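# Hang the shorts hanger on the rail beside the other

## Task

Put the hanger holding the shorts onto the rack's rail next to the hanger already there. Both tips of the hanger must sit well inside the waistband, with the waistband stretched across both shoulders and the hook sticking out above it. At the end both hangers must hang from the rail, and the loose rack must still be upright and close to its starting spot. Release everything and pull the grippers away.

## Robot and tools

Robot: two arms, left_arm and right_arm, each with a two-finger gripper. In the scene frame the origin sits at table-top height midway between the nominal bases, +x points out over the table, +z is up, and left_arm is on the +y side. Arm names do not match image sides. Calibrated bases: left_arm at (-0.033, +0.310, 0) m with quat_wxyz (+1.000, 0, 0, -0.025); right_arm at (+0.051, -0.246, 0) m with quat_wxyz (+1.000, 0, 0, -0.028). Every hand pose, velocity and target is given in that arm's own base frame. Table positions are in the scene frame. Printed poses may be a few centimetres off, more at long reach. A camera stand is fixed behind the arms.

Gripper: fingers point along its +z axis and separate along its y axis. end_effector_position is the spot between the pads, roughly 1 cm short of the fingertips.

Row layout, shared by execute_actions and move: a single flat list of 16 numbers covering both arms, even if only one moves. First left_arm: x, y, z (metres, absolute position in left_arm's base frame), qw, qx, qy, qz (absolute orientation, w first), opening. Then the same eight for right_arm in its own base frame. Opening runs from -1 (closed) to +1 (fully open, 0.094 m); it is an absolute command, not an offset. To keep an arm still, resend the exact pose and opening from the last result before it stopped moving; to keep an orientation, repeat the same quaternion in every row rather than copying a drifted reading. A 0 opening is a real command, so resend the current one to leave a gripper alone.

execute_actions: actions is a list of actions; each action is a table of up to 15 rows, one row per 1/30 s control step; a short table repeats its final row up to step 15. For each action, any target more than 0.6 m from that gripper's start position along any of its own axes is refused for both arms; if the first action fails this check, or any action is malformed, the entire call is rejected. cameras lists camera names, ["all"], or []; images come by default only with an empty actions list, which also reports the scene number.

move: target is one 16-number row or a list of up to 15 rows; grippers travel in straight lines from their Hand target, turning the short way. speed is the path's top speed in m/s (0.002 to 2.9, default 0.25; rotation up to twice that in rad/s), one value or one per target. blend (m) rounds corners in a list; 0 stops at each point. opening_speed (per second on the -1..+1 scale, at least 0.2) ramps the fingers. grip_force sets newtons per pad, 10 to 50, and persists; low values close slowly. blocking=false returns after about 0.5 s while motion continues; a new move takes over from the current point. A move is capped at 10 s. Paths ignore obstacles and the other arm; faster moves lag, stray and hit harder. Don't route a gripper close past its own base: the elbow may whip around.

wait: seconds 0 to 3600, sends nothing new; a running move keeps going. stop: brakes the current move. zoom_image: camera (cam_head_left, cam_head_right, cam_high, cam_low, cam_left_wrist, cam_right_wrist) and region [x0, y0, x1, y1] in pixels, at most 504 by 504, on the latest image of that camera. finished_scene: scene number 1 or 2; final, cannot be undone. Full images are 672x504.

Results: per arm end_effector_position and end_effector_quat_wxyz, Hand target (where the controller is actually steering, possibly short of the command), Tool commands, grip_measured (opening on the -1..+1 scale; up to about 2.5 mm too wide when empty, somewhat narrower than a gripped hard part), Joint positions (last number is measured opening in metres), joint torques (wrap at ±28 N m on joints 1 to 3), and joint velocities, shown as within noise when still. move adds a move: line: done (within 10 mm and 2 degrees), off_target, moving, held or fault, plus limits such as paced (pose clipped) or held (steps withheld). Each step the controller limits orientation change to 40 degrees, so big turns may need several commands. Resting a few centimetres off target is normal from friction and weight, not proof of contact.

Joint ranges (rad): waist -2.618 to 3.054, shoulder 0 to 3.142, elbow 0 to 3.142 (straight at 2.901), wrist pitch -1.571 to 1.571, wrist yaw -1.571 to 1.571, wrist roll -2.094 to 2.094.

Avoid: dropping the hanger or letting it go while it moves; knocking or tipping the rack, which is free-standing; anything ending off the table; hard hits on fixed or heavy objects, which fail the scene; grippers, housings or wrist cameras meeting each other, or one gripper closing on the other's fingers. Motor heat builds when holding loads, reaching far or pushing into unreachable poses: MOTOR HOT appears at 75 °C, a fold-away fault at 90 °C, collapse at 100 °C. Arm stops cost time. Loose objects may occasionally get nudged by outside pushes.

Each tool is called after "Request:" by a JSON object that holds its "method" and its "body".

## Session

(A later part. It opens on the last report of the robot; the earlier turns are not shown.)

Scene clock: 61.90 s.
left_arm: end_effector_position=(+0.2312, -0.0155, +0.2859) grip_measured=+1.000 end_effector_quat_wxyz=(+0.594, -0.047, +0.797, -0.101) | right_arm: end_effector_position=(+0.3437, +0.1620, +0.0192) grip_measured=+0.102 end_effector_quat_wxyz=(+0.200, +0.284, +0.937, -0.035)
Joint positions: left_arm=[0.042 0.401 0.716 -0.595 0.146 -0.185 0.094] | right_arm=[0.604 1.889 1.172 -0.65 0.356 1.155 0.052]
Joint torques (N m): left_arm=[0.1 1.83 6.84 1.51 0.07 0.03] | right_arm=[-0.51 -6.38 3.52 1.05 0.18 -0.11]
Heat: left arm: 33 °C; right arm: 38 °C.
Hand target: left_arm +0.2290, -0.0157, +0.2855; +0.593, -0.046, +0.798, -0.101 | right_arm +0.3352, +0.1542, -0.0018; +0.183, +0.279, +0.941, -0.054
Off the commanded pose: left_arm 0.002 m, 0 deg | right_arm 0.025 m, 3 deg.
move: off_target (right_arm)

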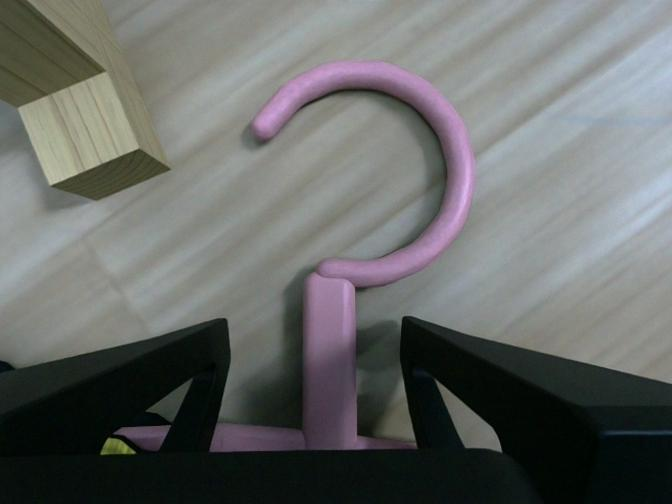

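Request:
{"method": "execute_actions", "body": {"actions": [], "cameras": ["cam_low", "cam_head_right"]}}

Request:
{"method": "zoom_image", "body": {"camera": "cam_low", "region": [250, 250, 300, 287]}}

Request:
{"method": "zoom_image", "body": {"camera": "cam_head_right", "region": [340, 240, 440, 330]}}

Scene clock: 64.17 s.
left_arm: end_effector_position=(+0.2312, -0.0155, +0.2859) grip_measured=+1.000 end_effector_quat_wxyz=(+0.594, -0.047, +0.797, -0.101) | right_arm: end_effector_position=(+0.3437, +0.1620, +0.0192) grip_measured=+0.102 end_effector_quat_wxyz=(+0.200, +0.284, +0.937, -0.035)
Joint positions: left_arm=[0.042 0.401 0.716 -0.595 0.146 -0.185 0.094] | right_arm=[0.604 1.889 1.172 -0.65 0.356 1.155 0.052]
Joint velocities: within noise
Joint torques (N m): left_arm=[0.2 2.02 6.93 1.5 0.05 0.02] | right_arm=[-0.57 -6.17 3.45 1.09 0.13 -0.13]
Heat: left arm: 33 °C; right arm: 37 °C.
Hand target: left_arm +0.2290, -0.0157, +0.2855; +0.593, -0.046, +0.798, -0.101 | right_arm +0.3352, +0.1542, -0.0018; +0.183, +0.279, +0.941, -0.054
Tool commands: left_gripper/opening=+1.0 right_gripper/opening=+0.1
Off the commanded pose: left_arm 0.002 m, 0 deg | right_arm 0.025 m, 3 deg.
Images, in order (width x height): cam_head_right 672x504, cam_low 672x504.

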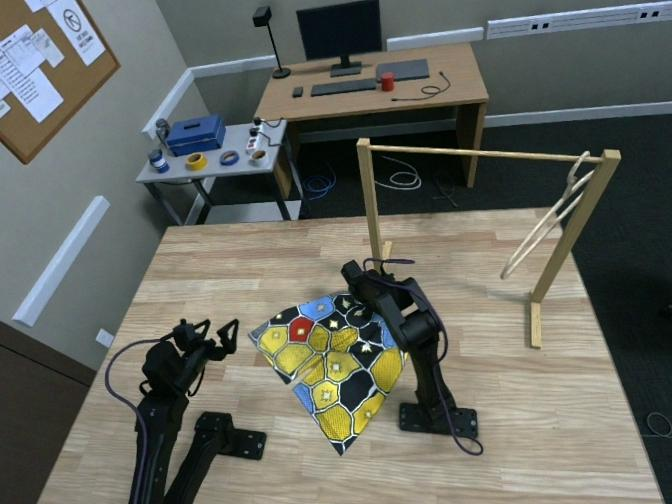

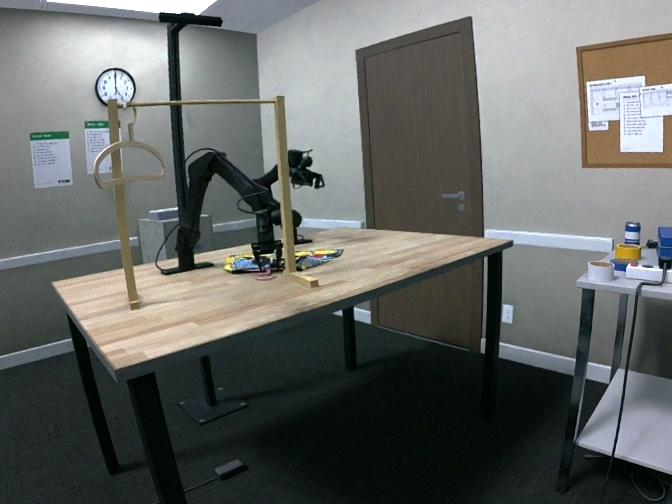

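Scaled by 10.080 from the camera's image (finer frame: 960x720).

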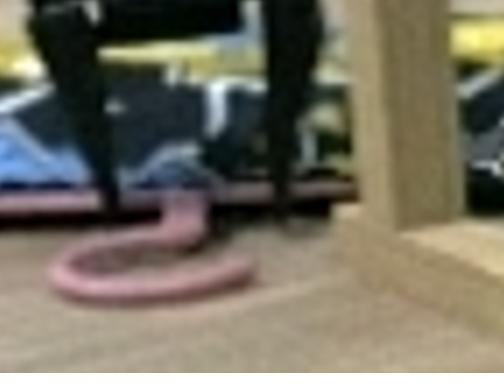

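Scaled by 5.040 from the camera's image (finer frame: 960x720).

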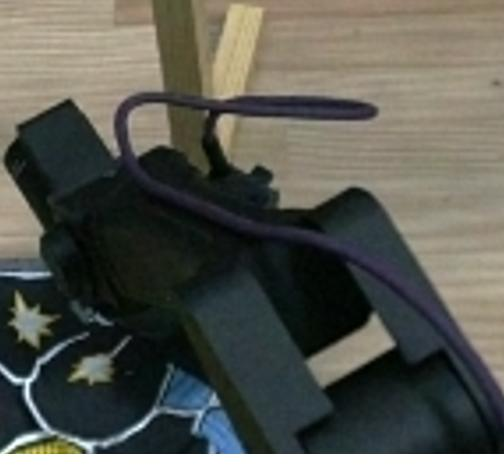

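Request:
{"method": "move", "body": {"target": [0.2290, -0.0157, 0.2855, 0.593, -0.046, 0.798, -0.101, 1.0, 0.3352, 0.1535, 0.003, 0.1829, 0.2788, 0.9412, -0.0542, -1.0], "speed": 0.05, "opening_speed": 0.6, "cameras": ["cam_right_wrist", "cam_head_left"]}}

Request:
{"method": "zoom_image", "body": {"camera": "cam_right_wrist", "region": [180, 240, 460, 450]}}

Scene clock: 67.70 s.
left_arm: end_effector_position=(+0.2312, -0.0155, +0.2859) grip_measured=+1.000 end_effector_quat_wxyz=(+0.594, -0.047, +0.797, -0.101) | right_arm: end_effector_position=(+0.3427, +0.1593, +0.0194) grip_measured=-0.723 end_effector_quat_wxyz=(+0.200, +0.283, +0.937, -0.042)
Joint positions: left_arm=[0.042 0.401 0.716 -0.595 0.146 -0.185 0.094] | right_arm=[0.604 1.889 1.172 -0.659 0.366 1.154 0.013]
Joint torques (N m): left_arm=[0.18 1.92 6.76 1.51 0.08 0.04] | right_arm=[-0.62 -7.25 3.97 0.96 0.06 -0.14]
Heat: left arm: 33 °C; right arm: 37 °C.
Hand target: left_arm +0.2290, -0.0157, +0.2855; +0.593, -0.046, +0.798, -0.101 | right_arm +0.3349, +0.1534, +0.0037; +0.183, +0.279, +0.941, -0.054
Off the commanded pose: left_arm 0.002 m, 0 deg | right_arm 0.019 m, 3 deg.
move: off_target (right_arm)
Images, in order (width x height): cam_head_left 672x504, cam_right_wrist 672x504.

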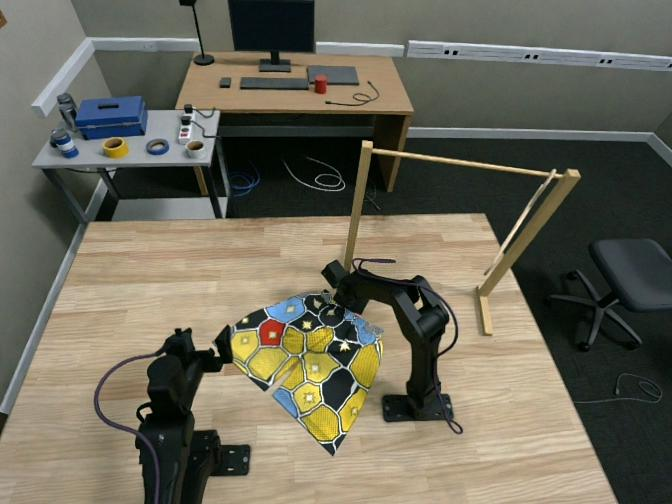

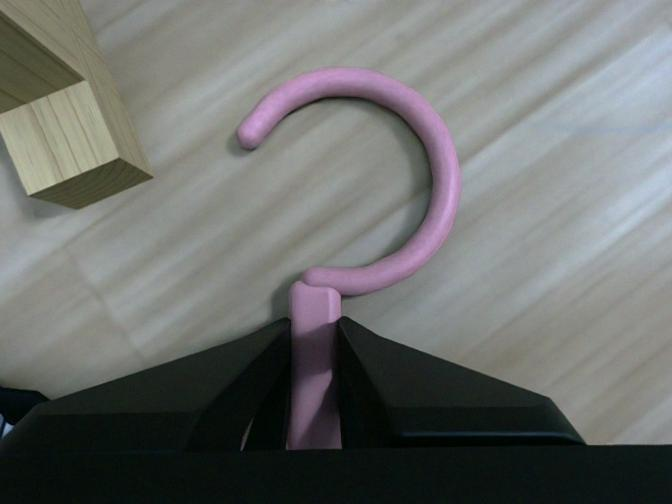

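Scaled by 1.800 from the camera's image (finer frame: 960x720).

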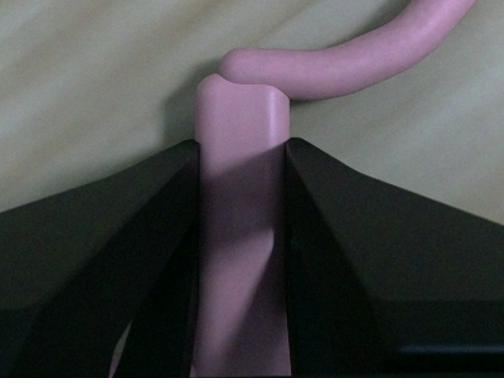

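Request:
{"method": "move", "body": {"target": [0.2290, -0.0157, 0.2855, 0.593, -0.046, 0.798, -0.101, 1.0, 0.315, 0.15, 0.11, 0.4449, 0.2370, 0.8547, -0.1234, -1.0], "speed": 0.12, "cameras": ["cam_head_left", "cam_head_right", "cam_high", "cam_low", "cam_right_wrist"]}}

Scene clock: 76.13 s.
left_arm: end_effector_position=(+0.2312, -0.0155, +0.2859) grip_measured=+1.000 end_effector_quat_wxyz=(+0.594, -0.047, +0.797, -0.101) | right_arm: end_effector_position=(+0.3199, +0.1562, +0.1026) grip_measured=-0.724 end_effector_quat_wxyz=(+0.435, +0.237, +0.861, -0.118)
Joint positions: left_arm=[0.042 0.401 0.716 -0.595 0.146 -0.185 0.094] | right_arm=[0.865 1.705 1.048 -0.685 0.916 1.289 0.013]
Joint torques (N m): left_arm=[0.14 1.88 6.87 1.52 0.09 0.04] | right_arm=[0.55 -9.99 4.9 0.56 0.74 0.11]
Heat: left arm: 33 °C; right arm: 37 °C.
Hand target: left_arm +0.2290, -0.0157, +0.2855; +0.593, -0.046, +0.798, -0.101 | right_arm +0.3155, +0.1502, +0.1097; +0.445, +0.237, +0.855, -0.123
Off the commanded pose: left_arm 0.002 m, 0 deg | right_arm 0.011 m, 1 deg.
move: off_target (right_arm)

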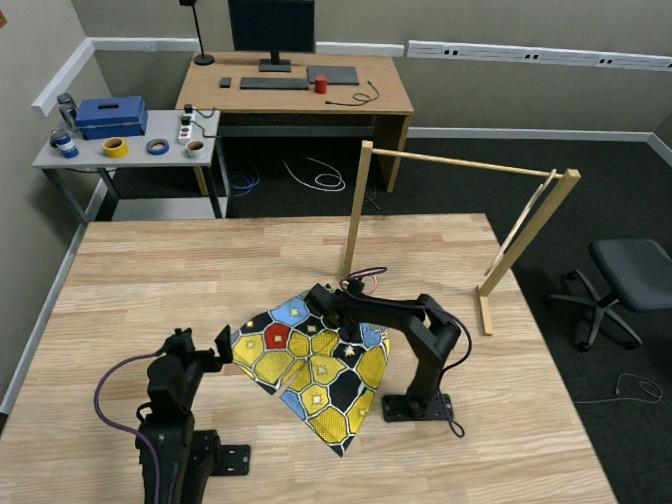

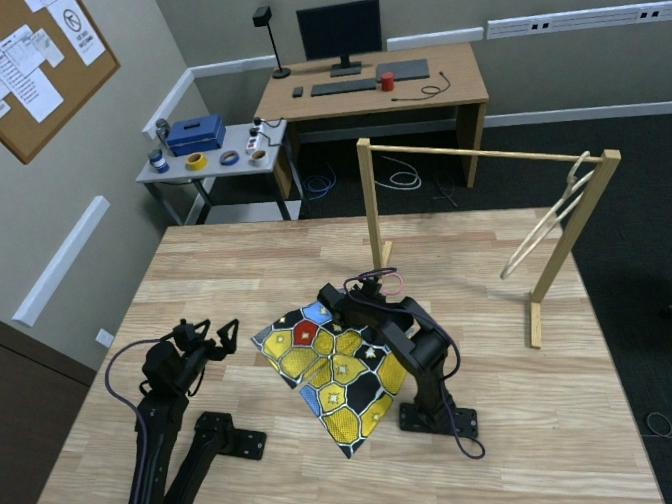

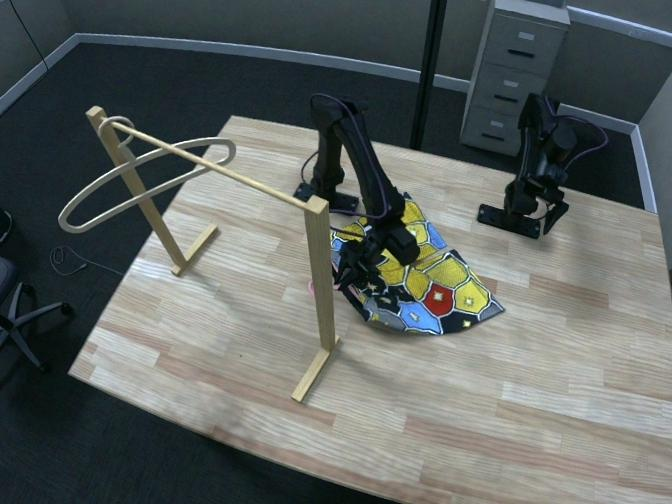

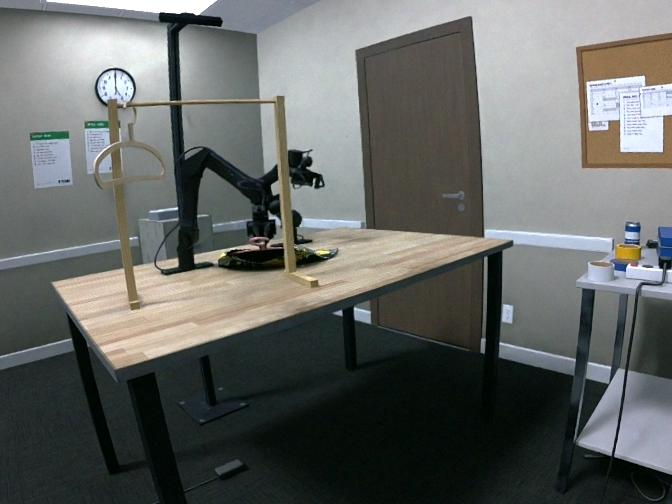

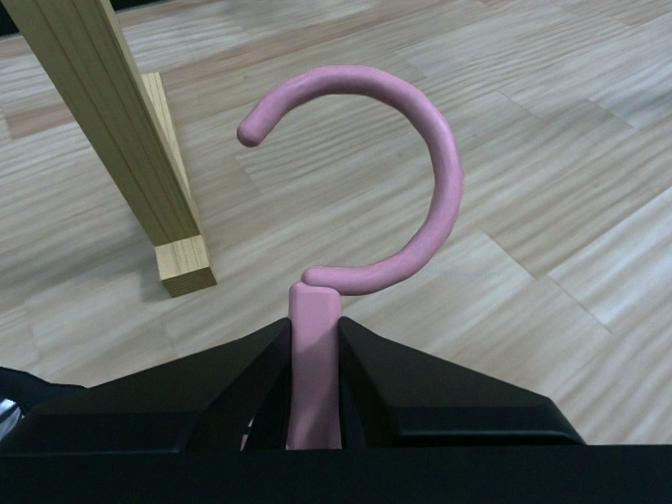

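Request:
{"method": "zoom_image", "body": {"camera": "cam_low", "region": [200, 195, 360, 300]}}

Request:
{"method": "zoom_image", "body": {"camera": "cam_high", "region": [290, 200, 530, 370]}}

Request:
{"method": "zoom_image", "body": {"camera": "cam_head_left", "region": [220, 250, 420, 400]}}

Scaled by 3.150 from the camera's image (finer frame: 960x720).

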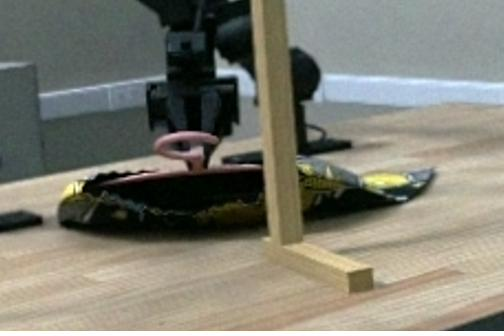

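Scaled by 2.100 from the camera's image (finer frame: 960x720).

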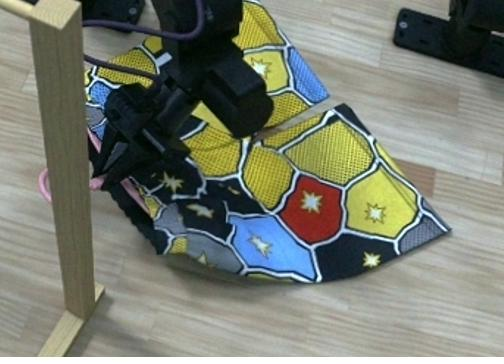

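Scaled by 2.520 from the camera's image (finer frame: 960x720).

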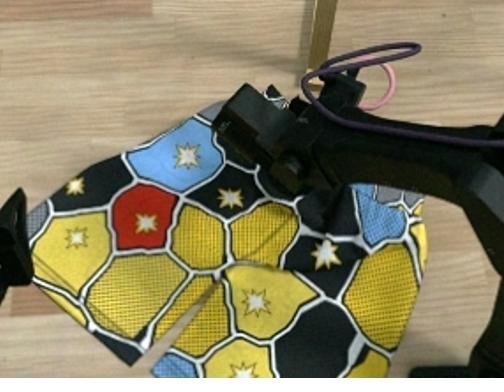

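Request:
{"method": "move", "body": {"target": [0.2290, -0.0157, 0.2855, 0.593, -0.046, 0.798, -0.101, 1.0, 0.305, 0.115, 0.25, 0.6876, 0.1650, 0.6876, -0.1650, -1.0], "speed": 0.12, "cameras": ["cam_head_left", "cam_head_right", "cam_high", "cam_low", "cam_right_wrist", "cam_left_wrist"]}}

Scene clock: 82.57 s.
left_arm: end_effector_position=(+0.2312, -0.0155, +0.2859) grip_measured=+1.000 end_effector_quat_wxyz=(+0.594, -0.047, +0.797, -0.101) | right_arm: end_effector_position=(+0.3057, +0.1154, +0.2547) grip_measured=-0.724 end_effector_quat_wxyz=(+0.688, +0.172, +0.686, -0.161)
Joint positions: left_arm=[0.042 0.401 0.716 -0.595 0.146 -0.185 0.094] | right_arm=[0.933 1.311 0.584 0.716 1.409 0.027 0.013]
Joint torques (N m): left_arm=[0.2 2.02 6.98 1.51 0.05 0.02] | right_arm=[-0.02 -3.69 5.5 1.77 -0.07 -0.18]
Heat: left arm: 33 °C; right arm: 37 °C.
Hand target: left_arm +0.2290, -0.0157, +0.2855; +0.593, -0.046, +0.798, -0.101 | right_arm +0.3050, +0.1150, +0.2501; +0.687, +0.165, +0.689, -0.165
Off the commanded pose: left_arm 0.002 m, 0 deg | right_arm 0.005 m, 1 deg.
move: done

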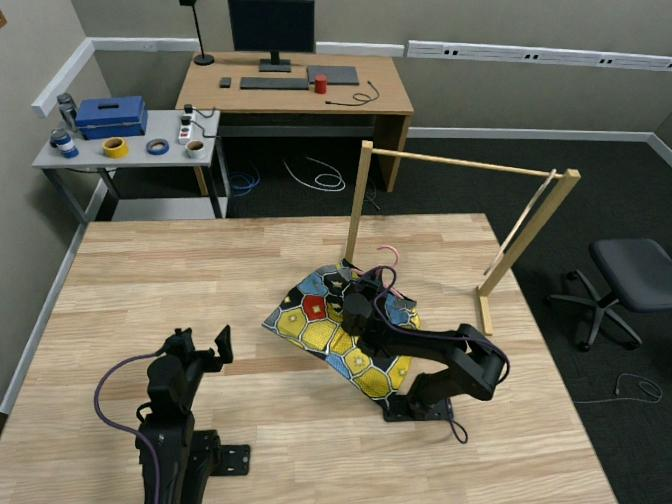

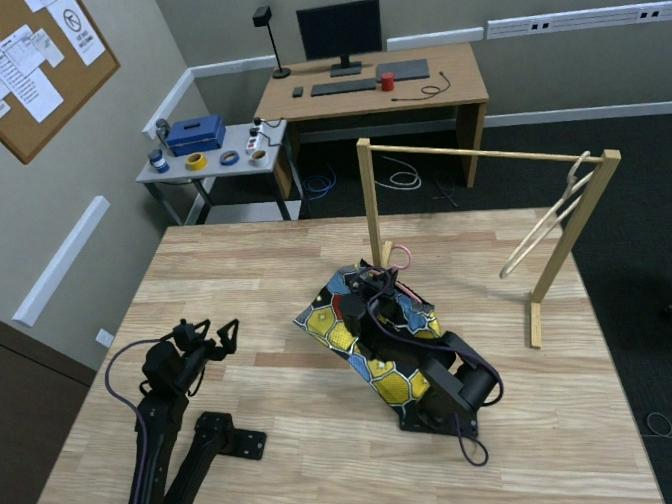

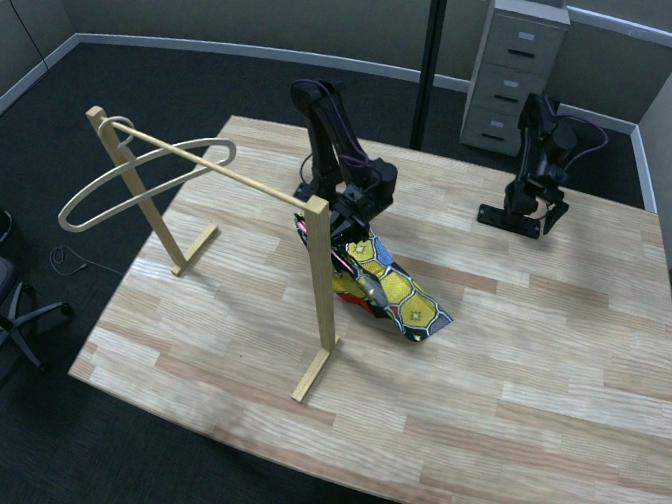

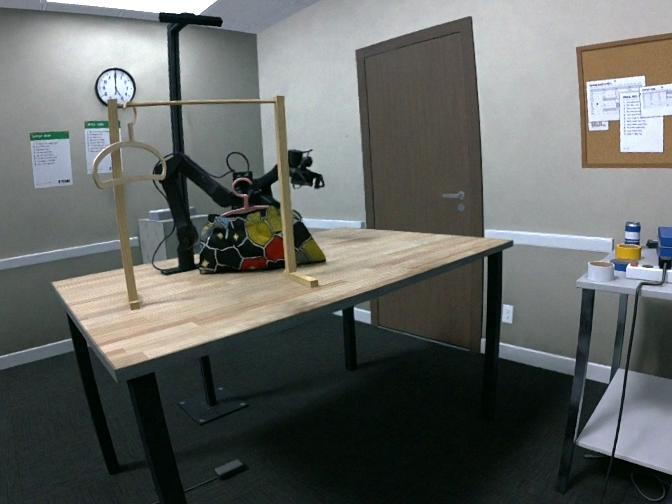

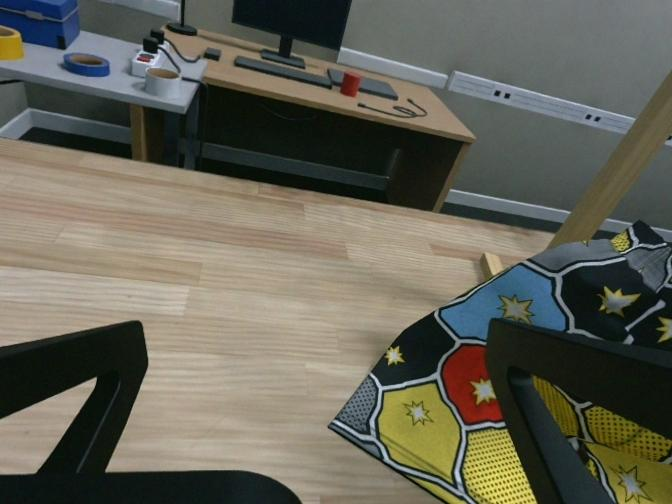

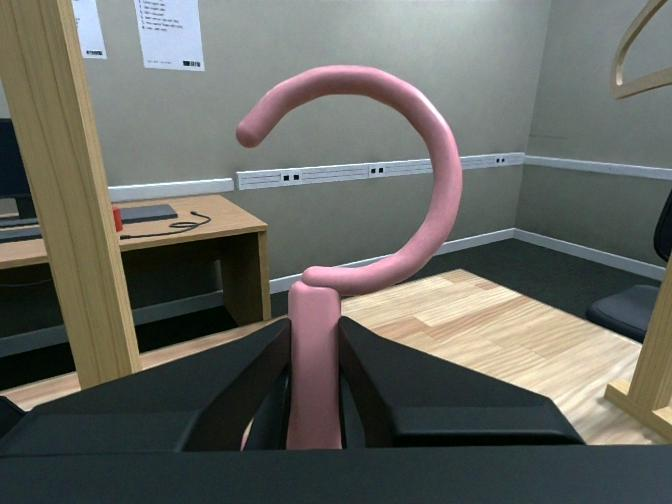

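Request:
{"method": "zoom_image", "body": {"camera": "cam_low", "region": [180, 165, 340, 285]}}

Request:
{"method": "zoom_image", "body": {"camera": "cam_head_left", "region": [250, 230, 440, 410]}}

Request:
{"method": "zoom_image", "body": {"camera": "cam_high", "region": [280, 190, 470, 350]}}

Request:
{"method": "zoom_image", "body": {"camera": "cam_head_right", "region": [280, 230, 460, 410]}}

Scaled by 3.150 from the camera's image (finer frame: 960x720).

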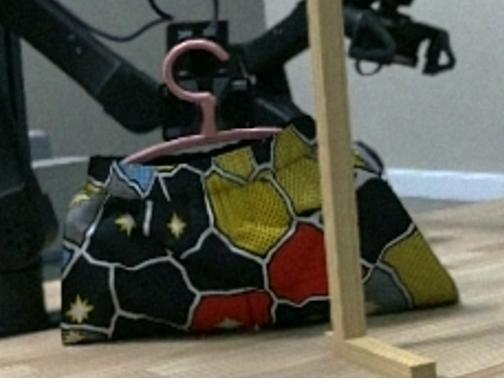

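Scaled by 2.653 from the camera's image (finer frame: 960x720).

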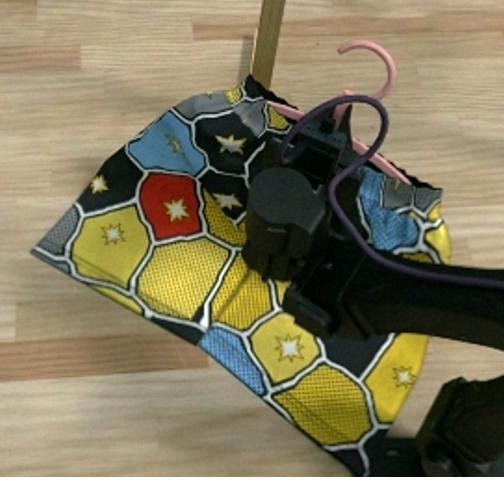

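Scaled by 2.653 from the camera's image (finer frame: 960x720).

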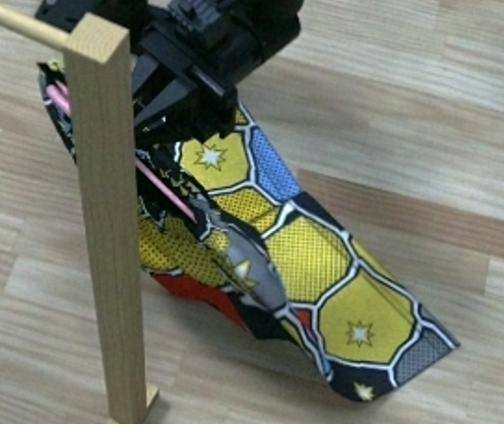

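Scaled by 2.800 from the camera's image (finer frame: 960x720).

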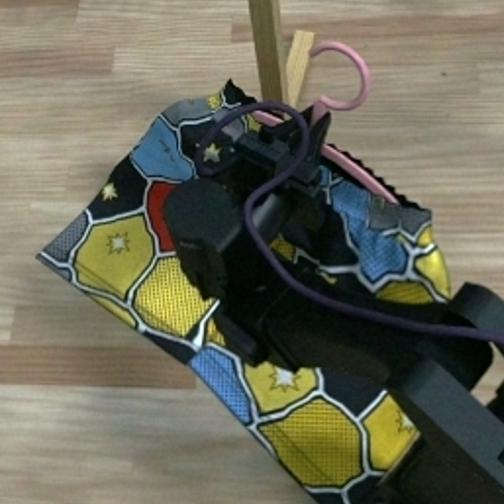

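Request:
{"method": "move", "body": {"target": [0.2290, -0.0157, 0.2855, 0.593, -0.046, 0.798, -0.101, 1.0, 0.300, 0.045, 0.40, 0.6928, 0.2311, 0.6349, -0.2522, -1.0], "speed": 0.12, "cameras": ["cam_head_left", "cam_head_right", "cam_high", "cam_low", "cam_left_wrist", "cam_right_wrist"]}}

Scene clock: 87.43 s.
left_arm: end_effector_position=(+0.2312, -0.0155, +0.2859) grip_measured=+1.000 end_effector_quat_wxyz=(+0.594, -0.047, +0.797, -0.101) | right_arm: end_effector_position=(+0.2977, +0.0451, +0.3969) grip_measured=-0.724 end_effector_quat_wxyz=(+0.687, +0.231, +0.642, -0.251)
Joint positions: left_arm=[0.042 0.401 0.716 -0.595 0.146 -0.185 0.094] | right_arm=[0.783 1.177 0.855 0.974 1.456 -0.652 0.013]
Joint torques (N m): left_arm=[0.23 1.92 6.94 1.5 0.08 0] | right_arm=[-0.73 -2.45 7.24 1.31 -0.56 -0.12]
Heat: left arm: 33 °C; right arm: 37 °C.
Hand target: left_arm +0.2290, -0.0157, +0.2855; +0.593, -0.046, +0.798, -0.101 | right_arm +0.2999, +0.0447, +0.4000; +0.691, +0.230, +0.638, -0.250
Off the commanded pose: left_arm 0.002 m, 0 deg | right_arm 0.004 m, 1 deg.
move: done

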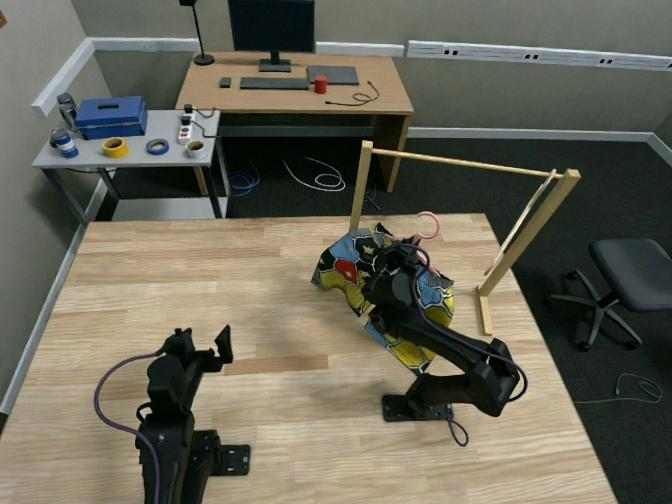

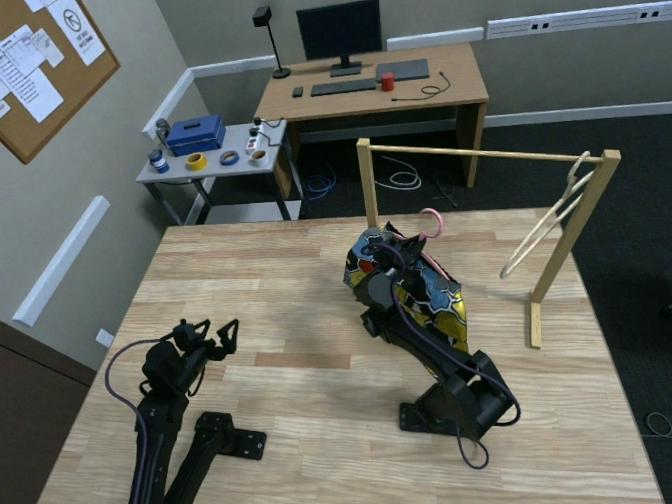

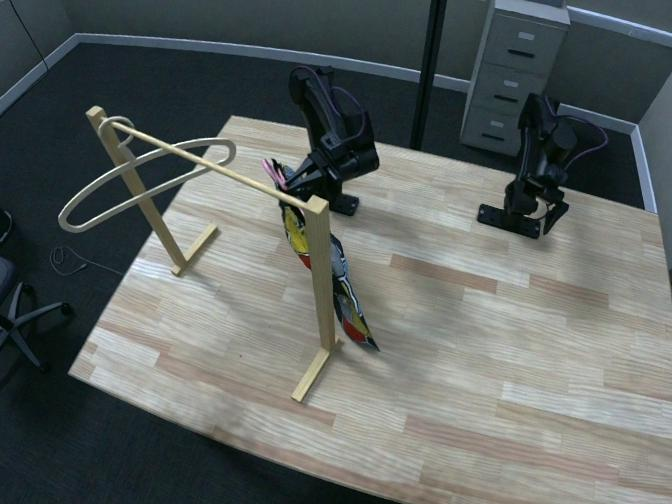

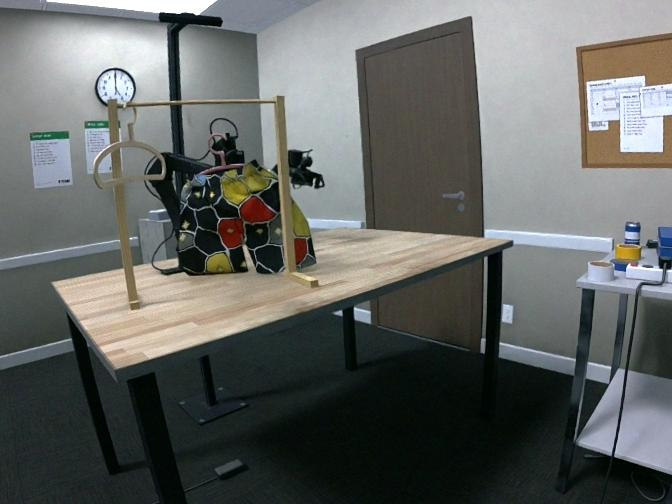

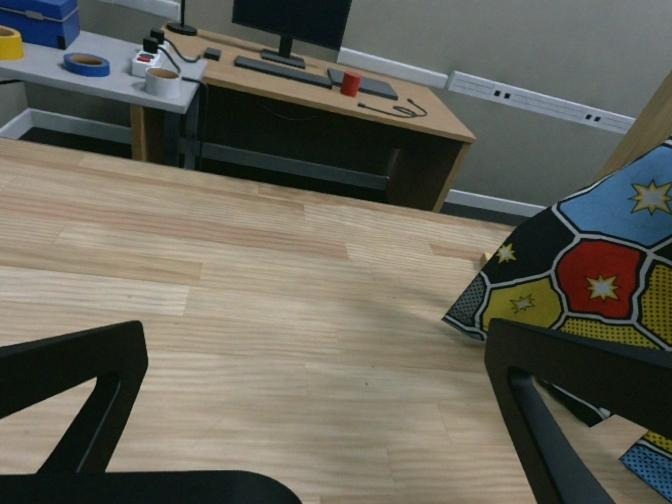

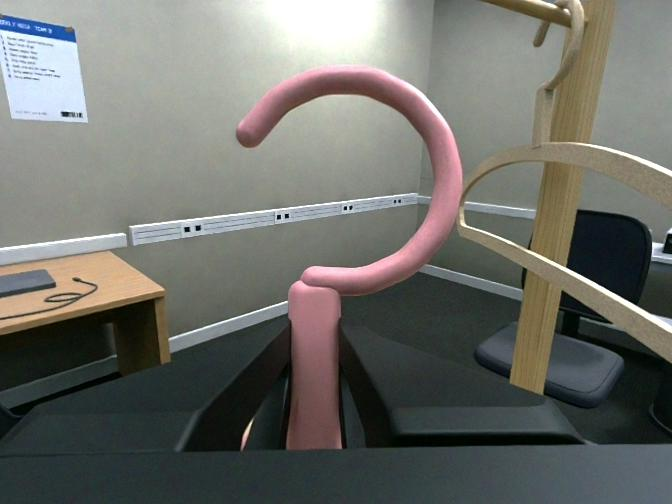

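Request:
{"method": "zoom_image", "body": {"camera": "cam_low", "region": [160, 115, 340, 285]}}

Request:
{"method": "zoom_image", "body": {"camera": "cam_head_left", "region": [300, 195, 480, 385]}}

Request:
{"method": "zoom_image", "body": {"camera": "cam_head_right", "region": [330, 195, 490, 385]}}

Request:
{"method": "zoom_image", "body": {"camera": "cam_high", "region": [230, 140, 400, 370]}}

Scaled by 2.800 from the camera's image (finer frame: 960x720).

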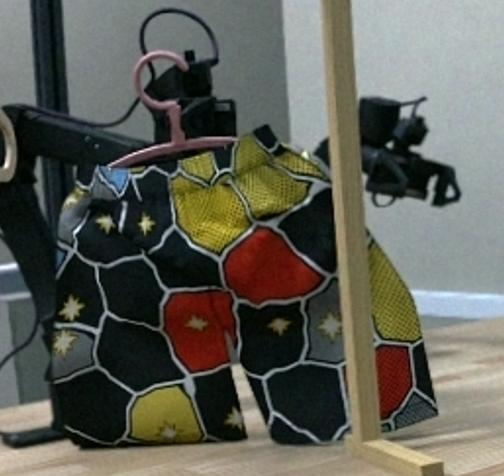

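Scaled by 2.653 from the camera's image (finer frame: 960x720).

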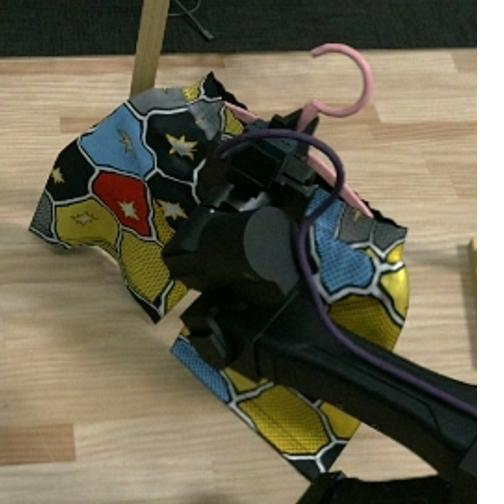

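Scaled by 2.653 from the camera's image (finer frame: 960x720).

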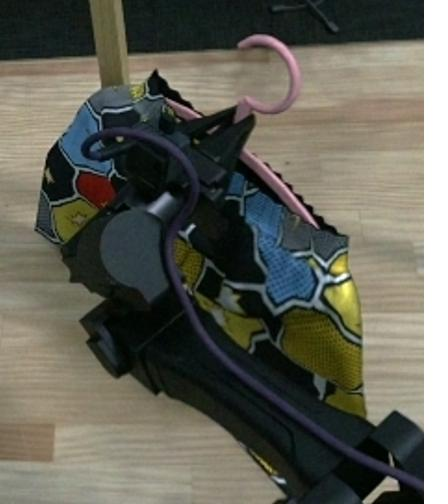

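Scaled by 2.191 from the camera's image (finer frame: 960x720).

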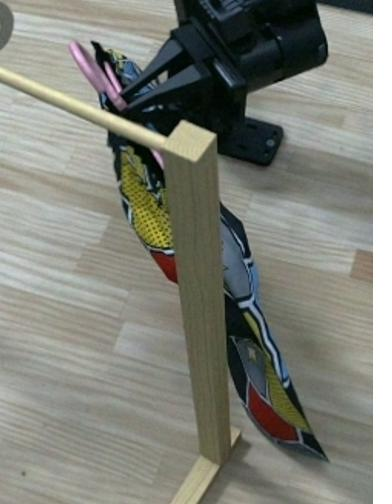

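Request:
{"method": "move", "body": {"target": [0.2290, -0.0157, 0.2855, 0.593, -0.046, 0.798, -0.101, 1.0, 0.330, 0.035, 0.475, 0.7180, 0.2408, 0.5814, -0.2974, -1.0], "speed": 0.12, "cameras": ["cam_head_left", "cam_head_right", "cam_high", "cam_low", "cam_right_wrist"]}}

Scene clock: 90.33 s.
left_arm: end_effector_position=(+0.2312, -0.0155, +0.2859) grip_measured=+1.000 end_effector_quat_wxyz=(+0.594, -0.047, +0.797, -0.101) | right_arm: end_effector_position=(+0.3282, +0.0361, +0.4590) grip_measured=-0.724 end_effector_quat_wxyz=(+0.701, +0.233, +0.600, -0.307)
Joint positions: left_arm=[0.042 0.401 0.716 -0.595 0.146 -0.185 0.094] | right_arm=[0.67 1.369 1.099 1.246 1.363 -1.01 0.013]
Joint torques (N m): left_arm=[0.28 1.95 6.78 1.52 0.07 0.04] | right_arm=[-0.83 -3.75 9.73 0.91 -0.91 -0.08]
Heat: left arm: 33 °C; right arm: 38 °C.
Hand target: left_arm +0.2290, -0.0157, +0.2855; +0.593, -0.046, +0.798, -0.101 | right_arm +0.3289, +0.0347, +0.4744; +0.718, +0.240, +0.582, -0.297
Off the commanded pose: left_arm 0.002 m, 0 deg | right_arm 0.016 m, 3 deg.
move: off_target (right_arm)

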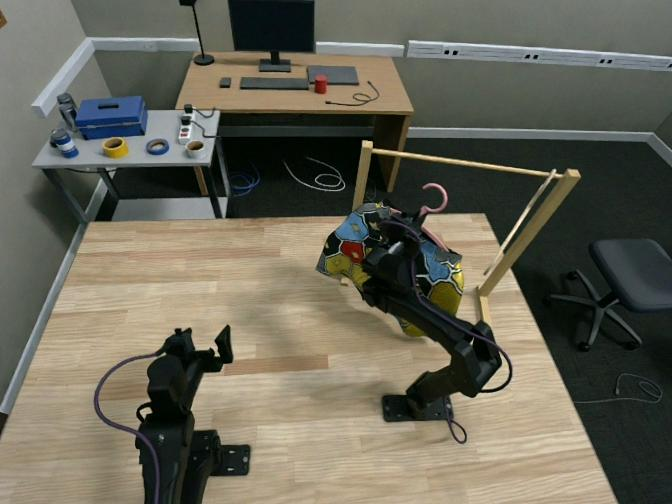

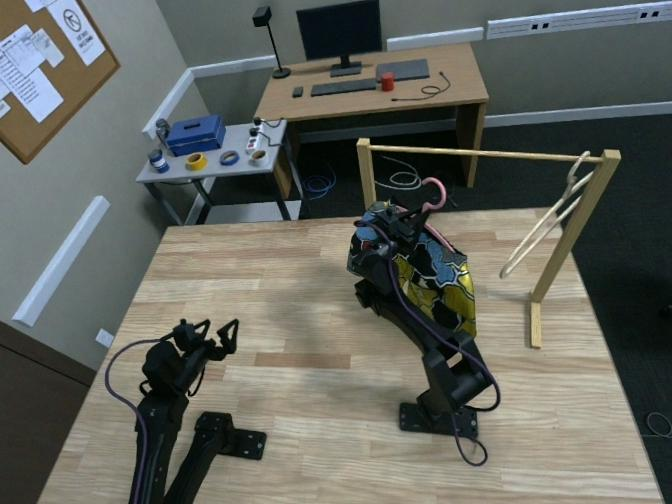

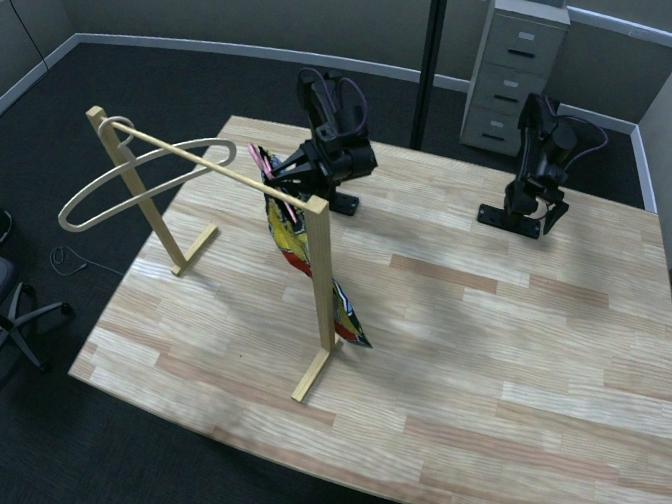

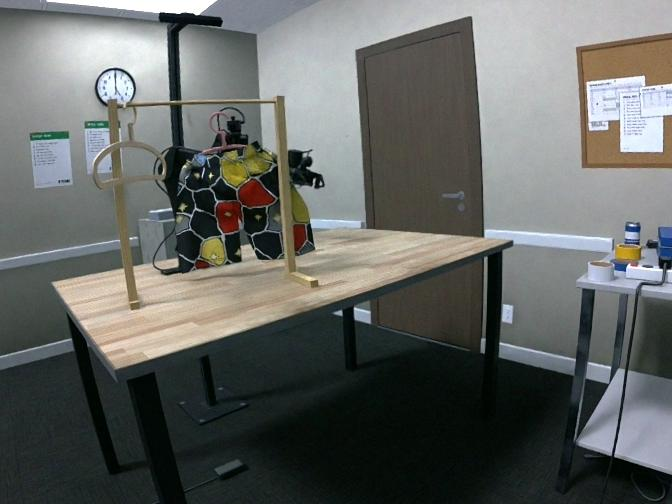

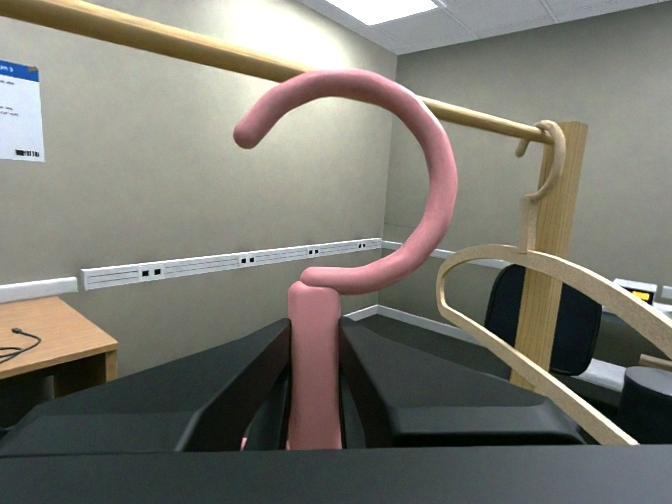

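Request:
{"method": "zoom_image", "body": {"camera": "cam_right_wrist", "region": [0, 0, 336, 160]}}

Request:
{"method": "zoom_image", "body": {"camera": "cam_right_wrist", "region": [336, 40, 672, 250]}}

Request:
{"method": "zoom_image", "body": {"camera": "cam_low", "region": [160, 85, 340, 285]}}

Request:
{"method": "zoom_image", "body": {"camera": "cam_low", "region": [180, 85, 300, 165]}}

Scaled by 1.500 from the camera's image (finer frame: 960x720).

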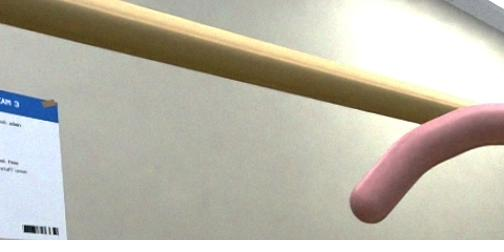

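Scaled by 1.500 from the camera's image (finer frame: 960x720).

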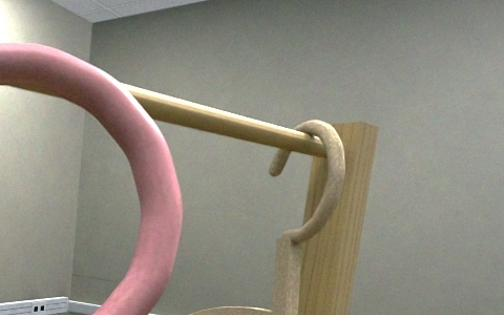

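Scaled by 2.520 from the camera's image (finer frame: 960x720).

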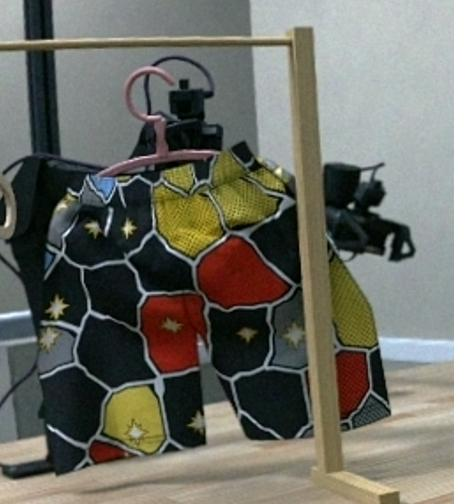

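Scaled by 4.200 from the camera's image (finer frame: 960x720).

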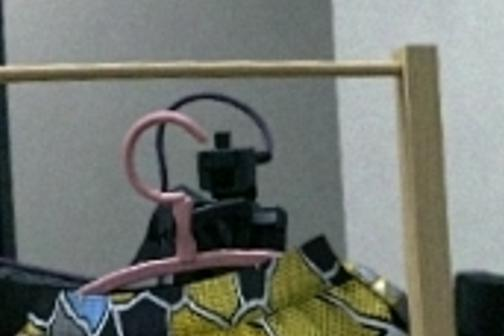

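Request:
{"method": "zoom_image", "body": {"camera": "cam_right_wrist", "region": [0, 0, 120, 90]}}

Request:
{"method": "zoom_image", "body": {"camera": "cam_right_wrist", "region": [200, 20, 320, 110]}}

Request:
{"method": "zoom_image", "body": {"camera": "cam_right_wrist", "region": [400, 70, 580, 205]}}

Scaled by 4.200 from the camera's image (finer frame: 960x720).

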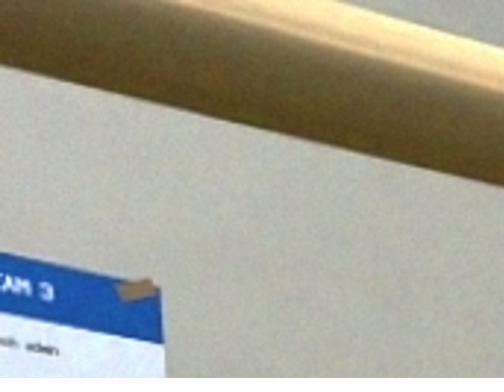

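Scaled by 4.200 from the camera's image (finer frame: 960x720).

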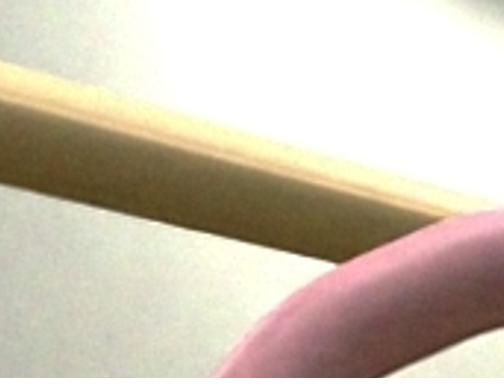

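Scaled by 2.800 from the camera's image (finer frame: 960x720).

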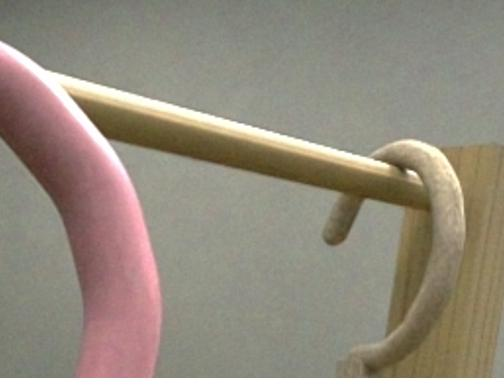

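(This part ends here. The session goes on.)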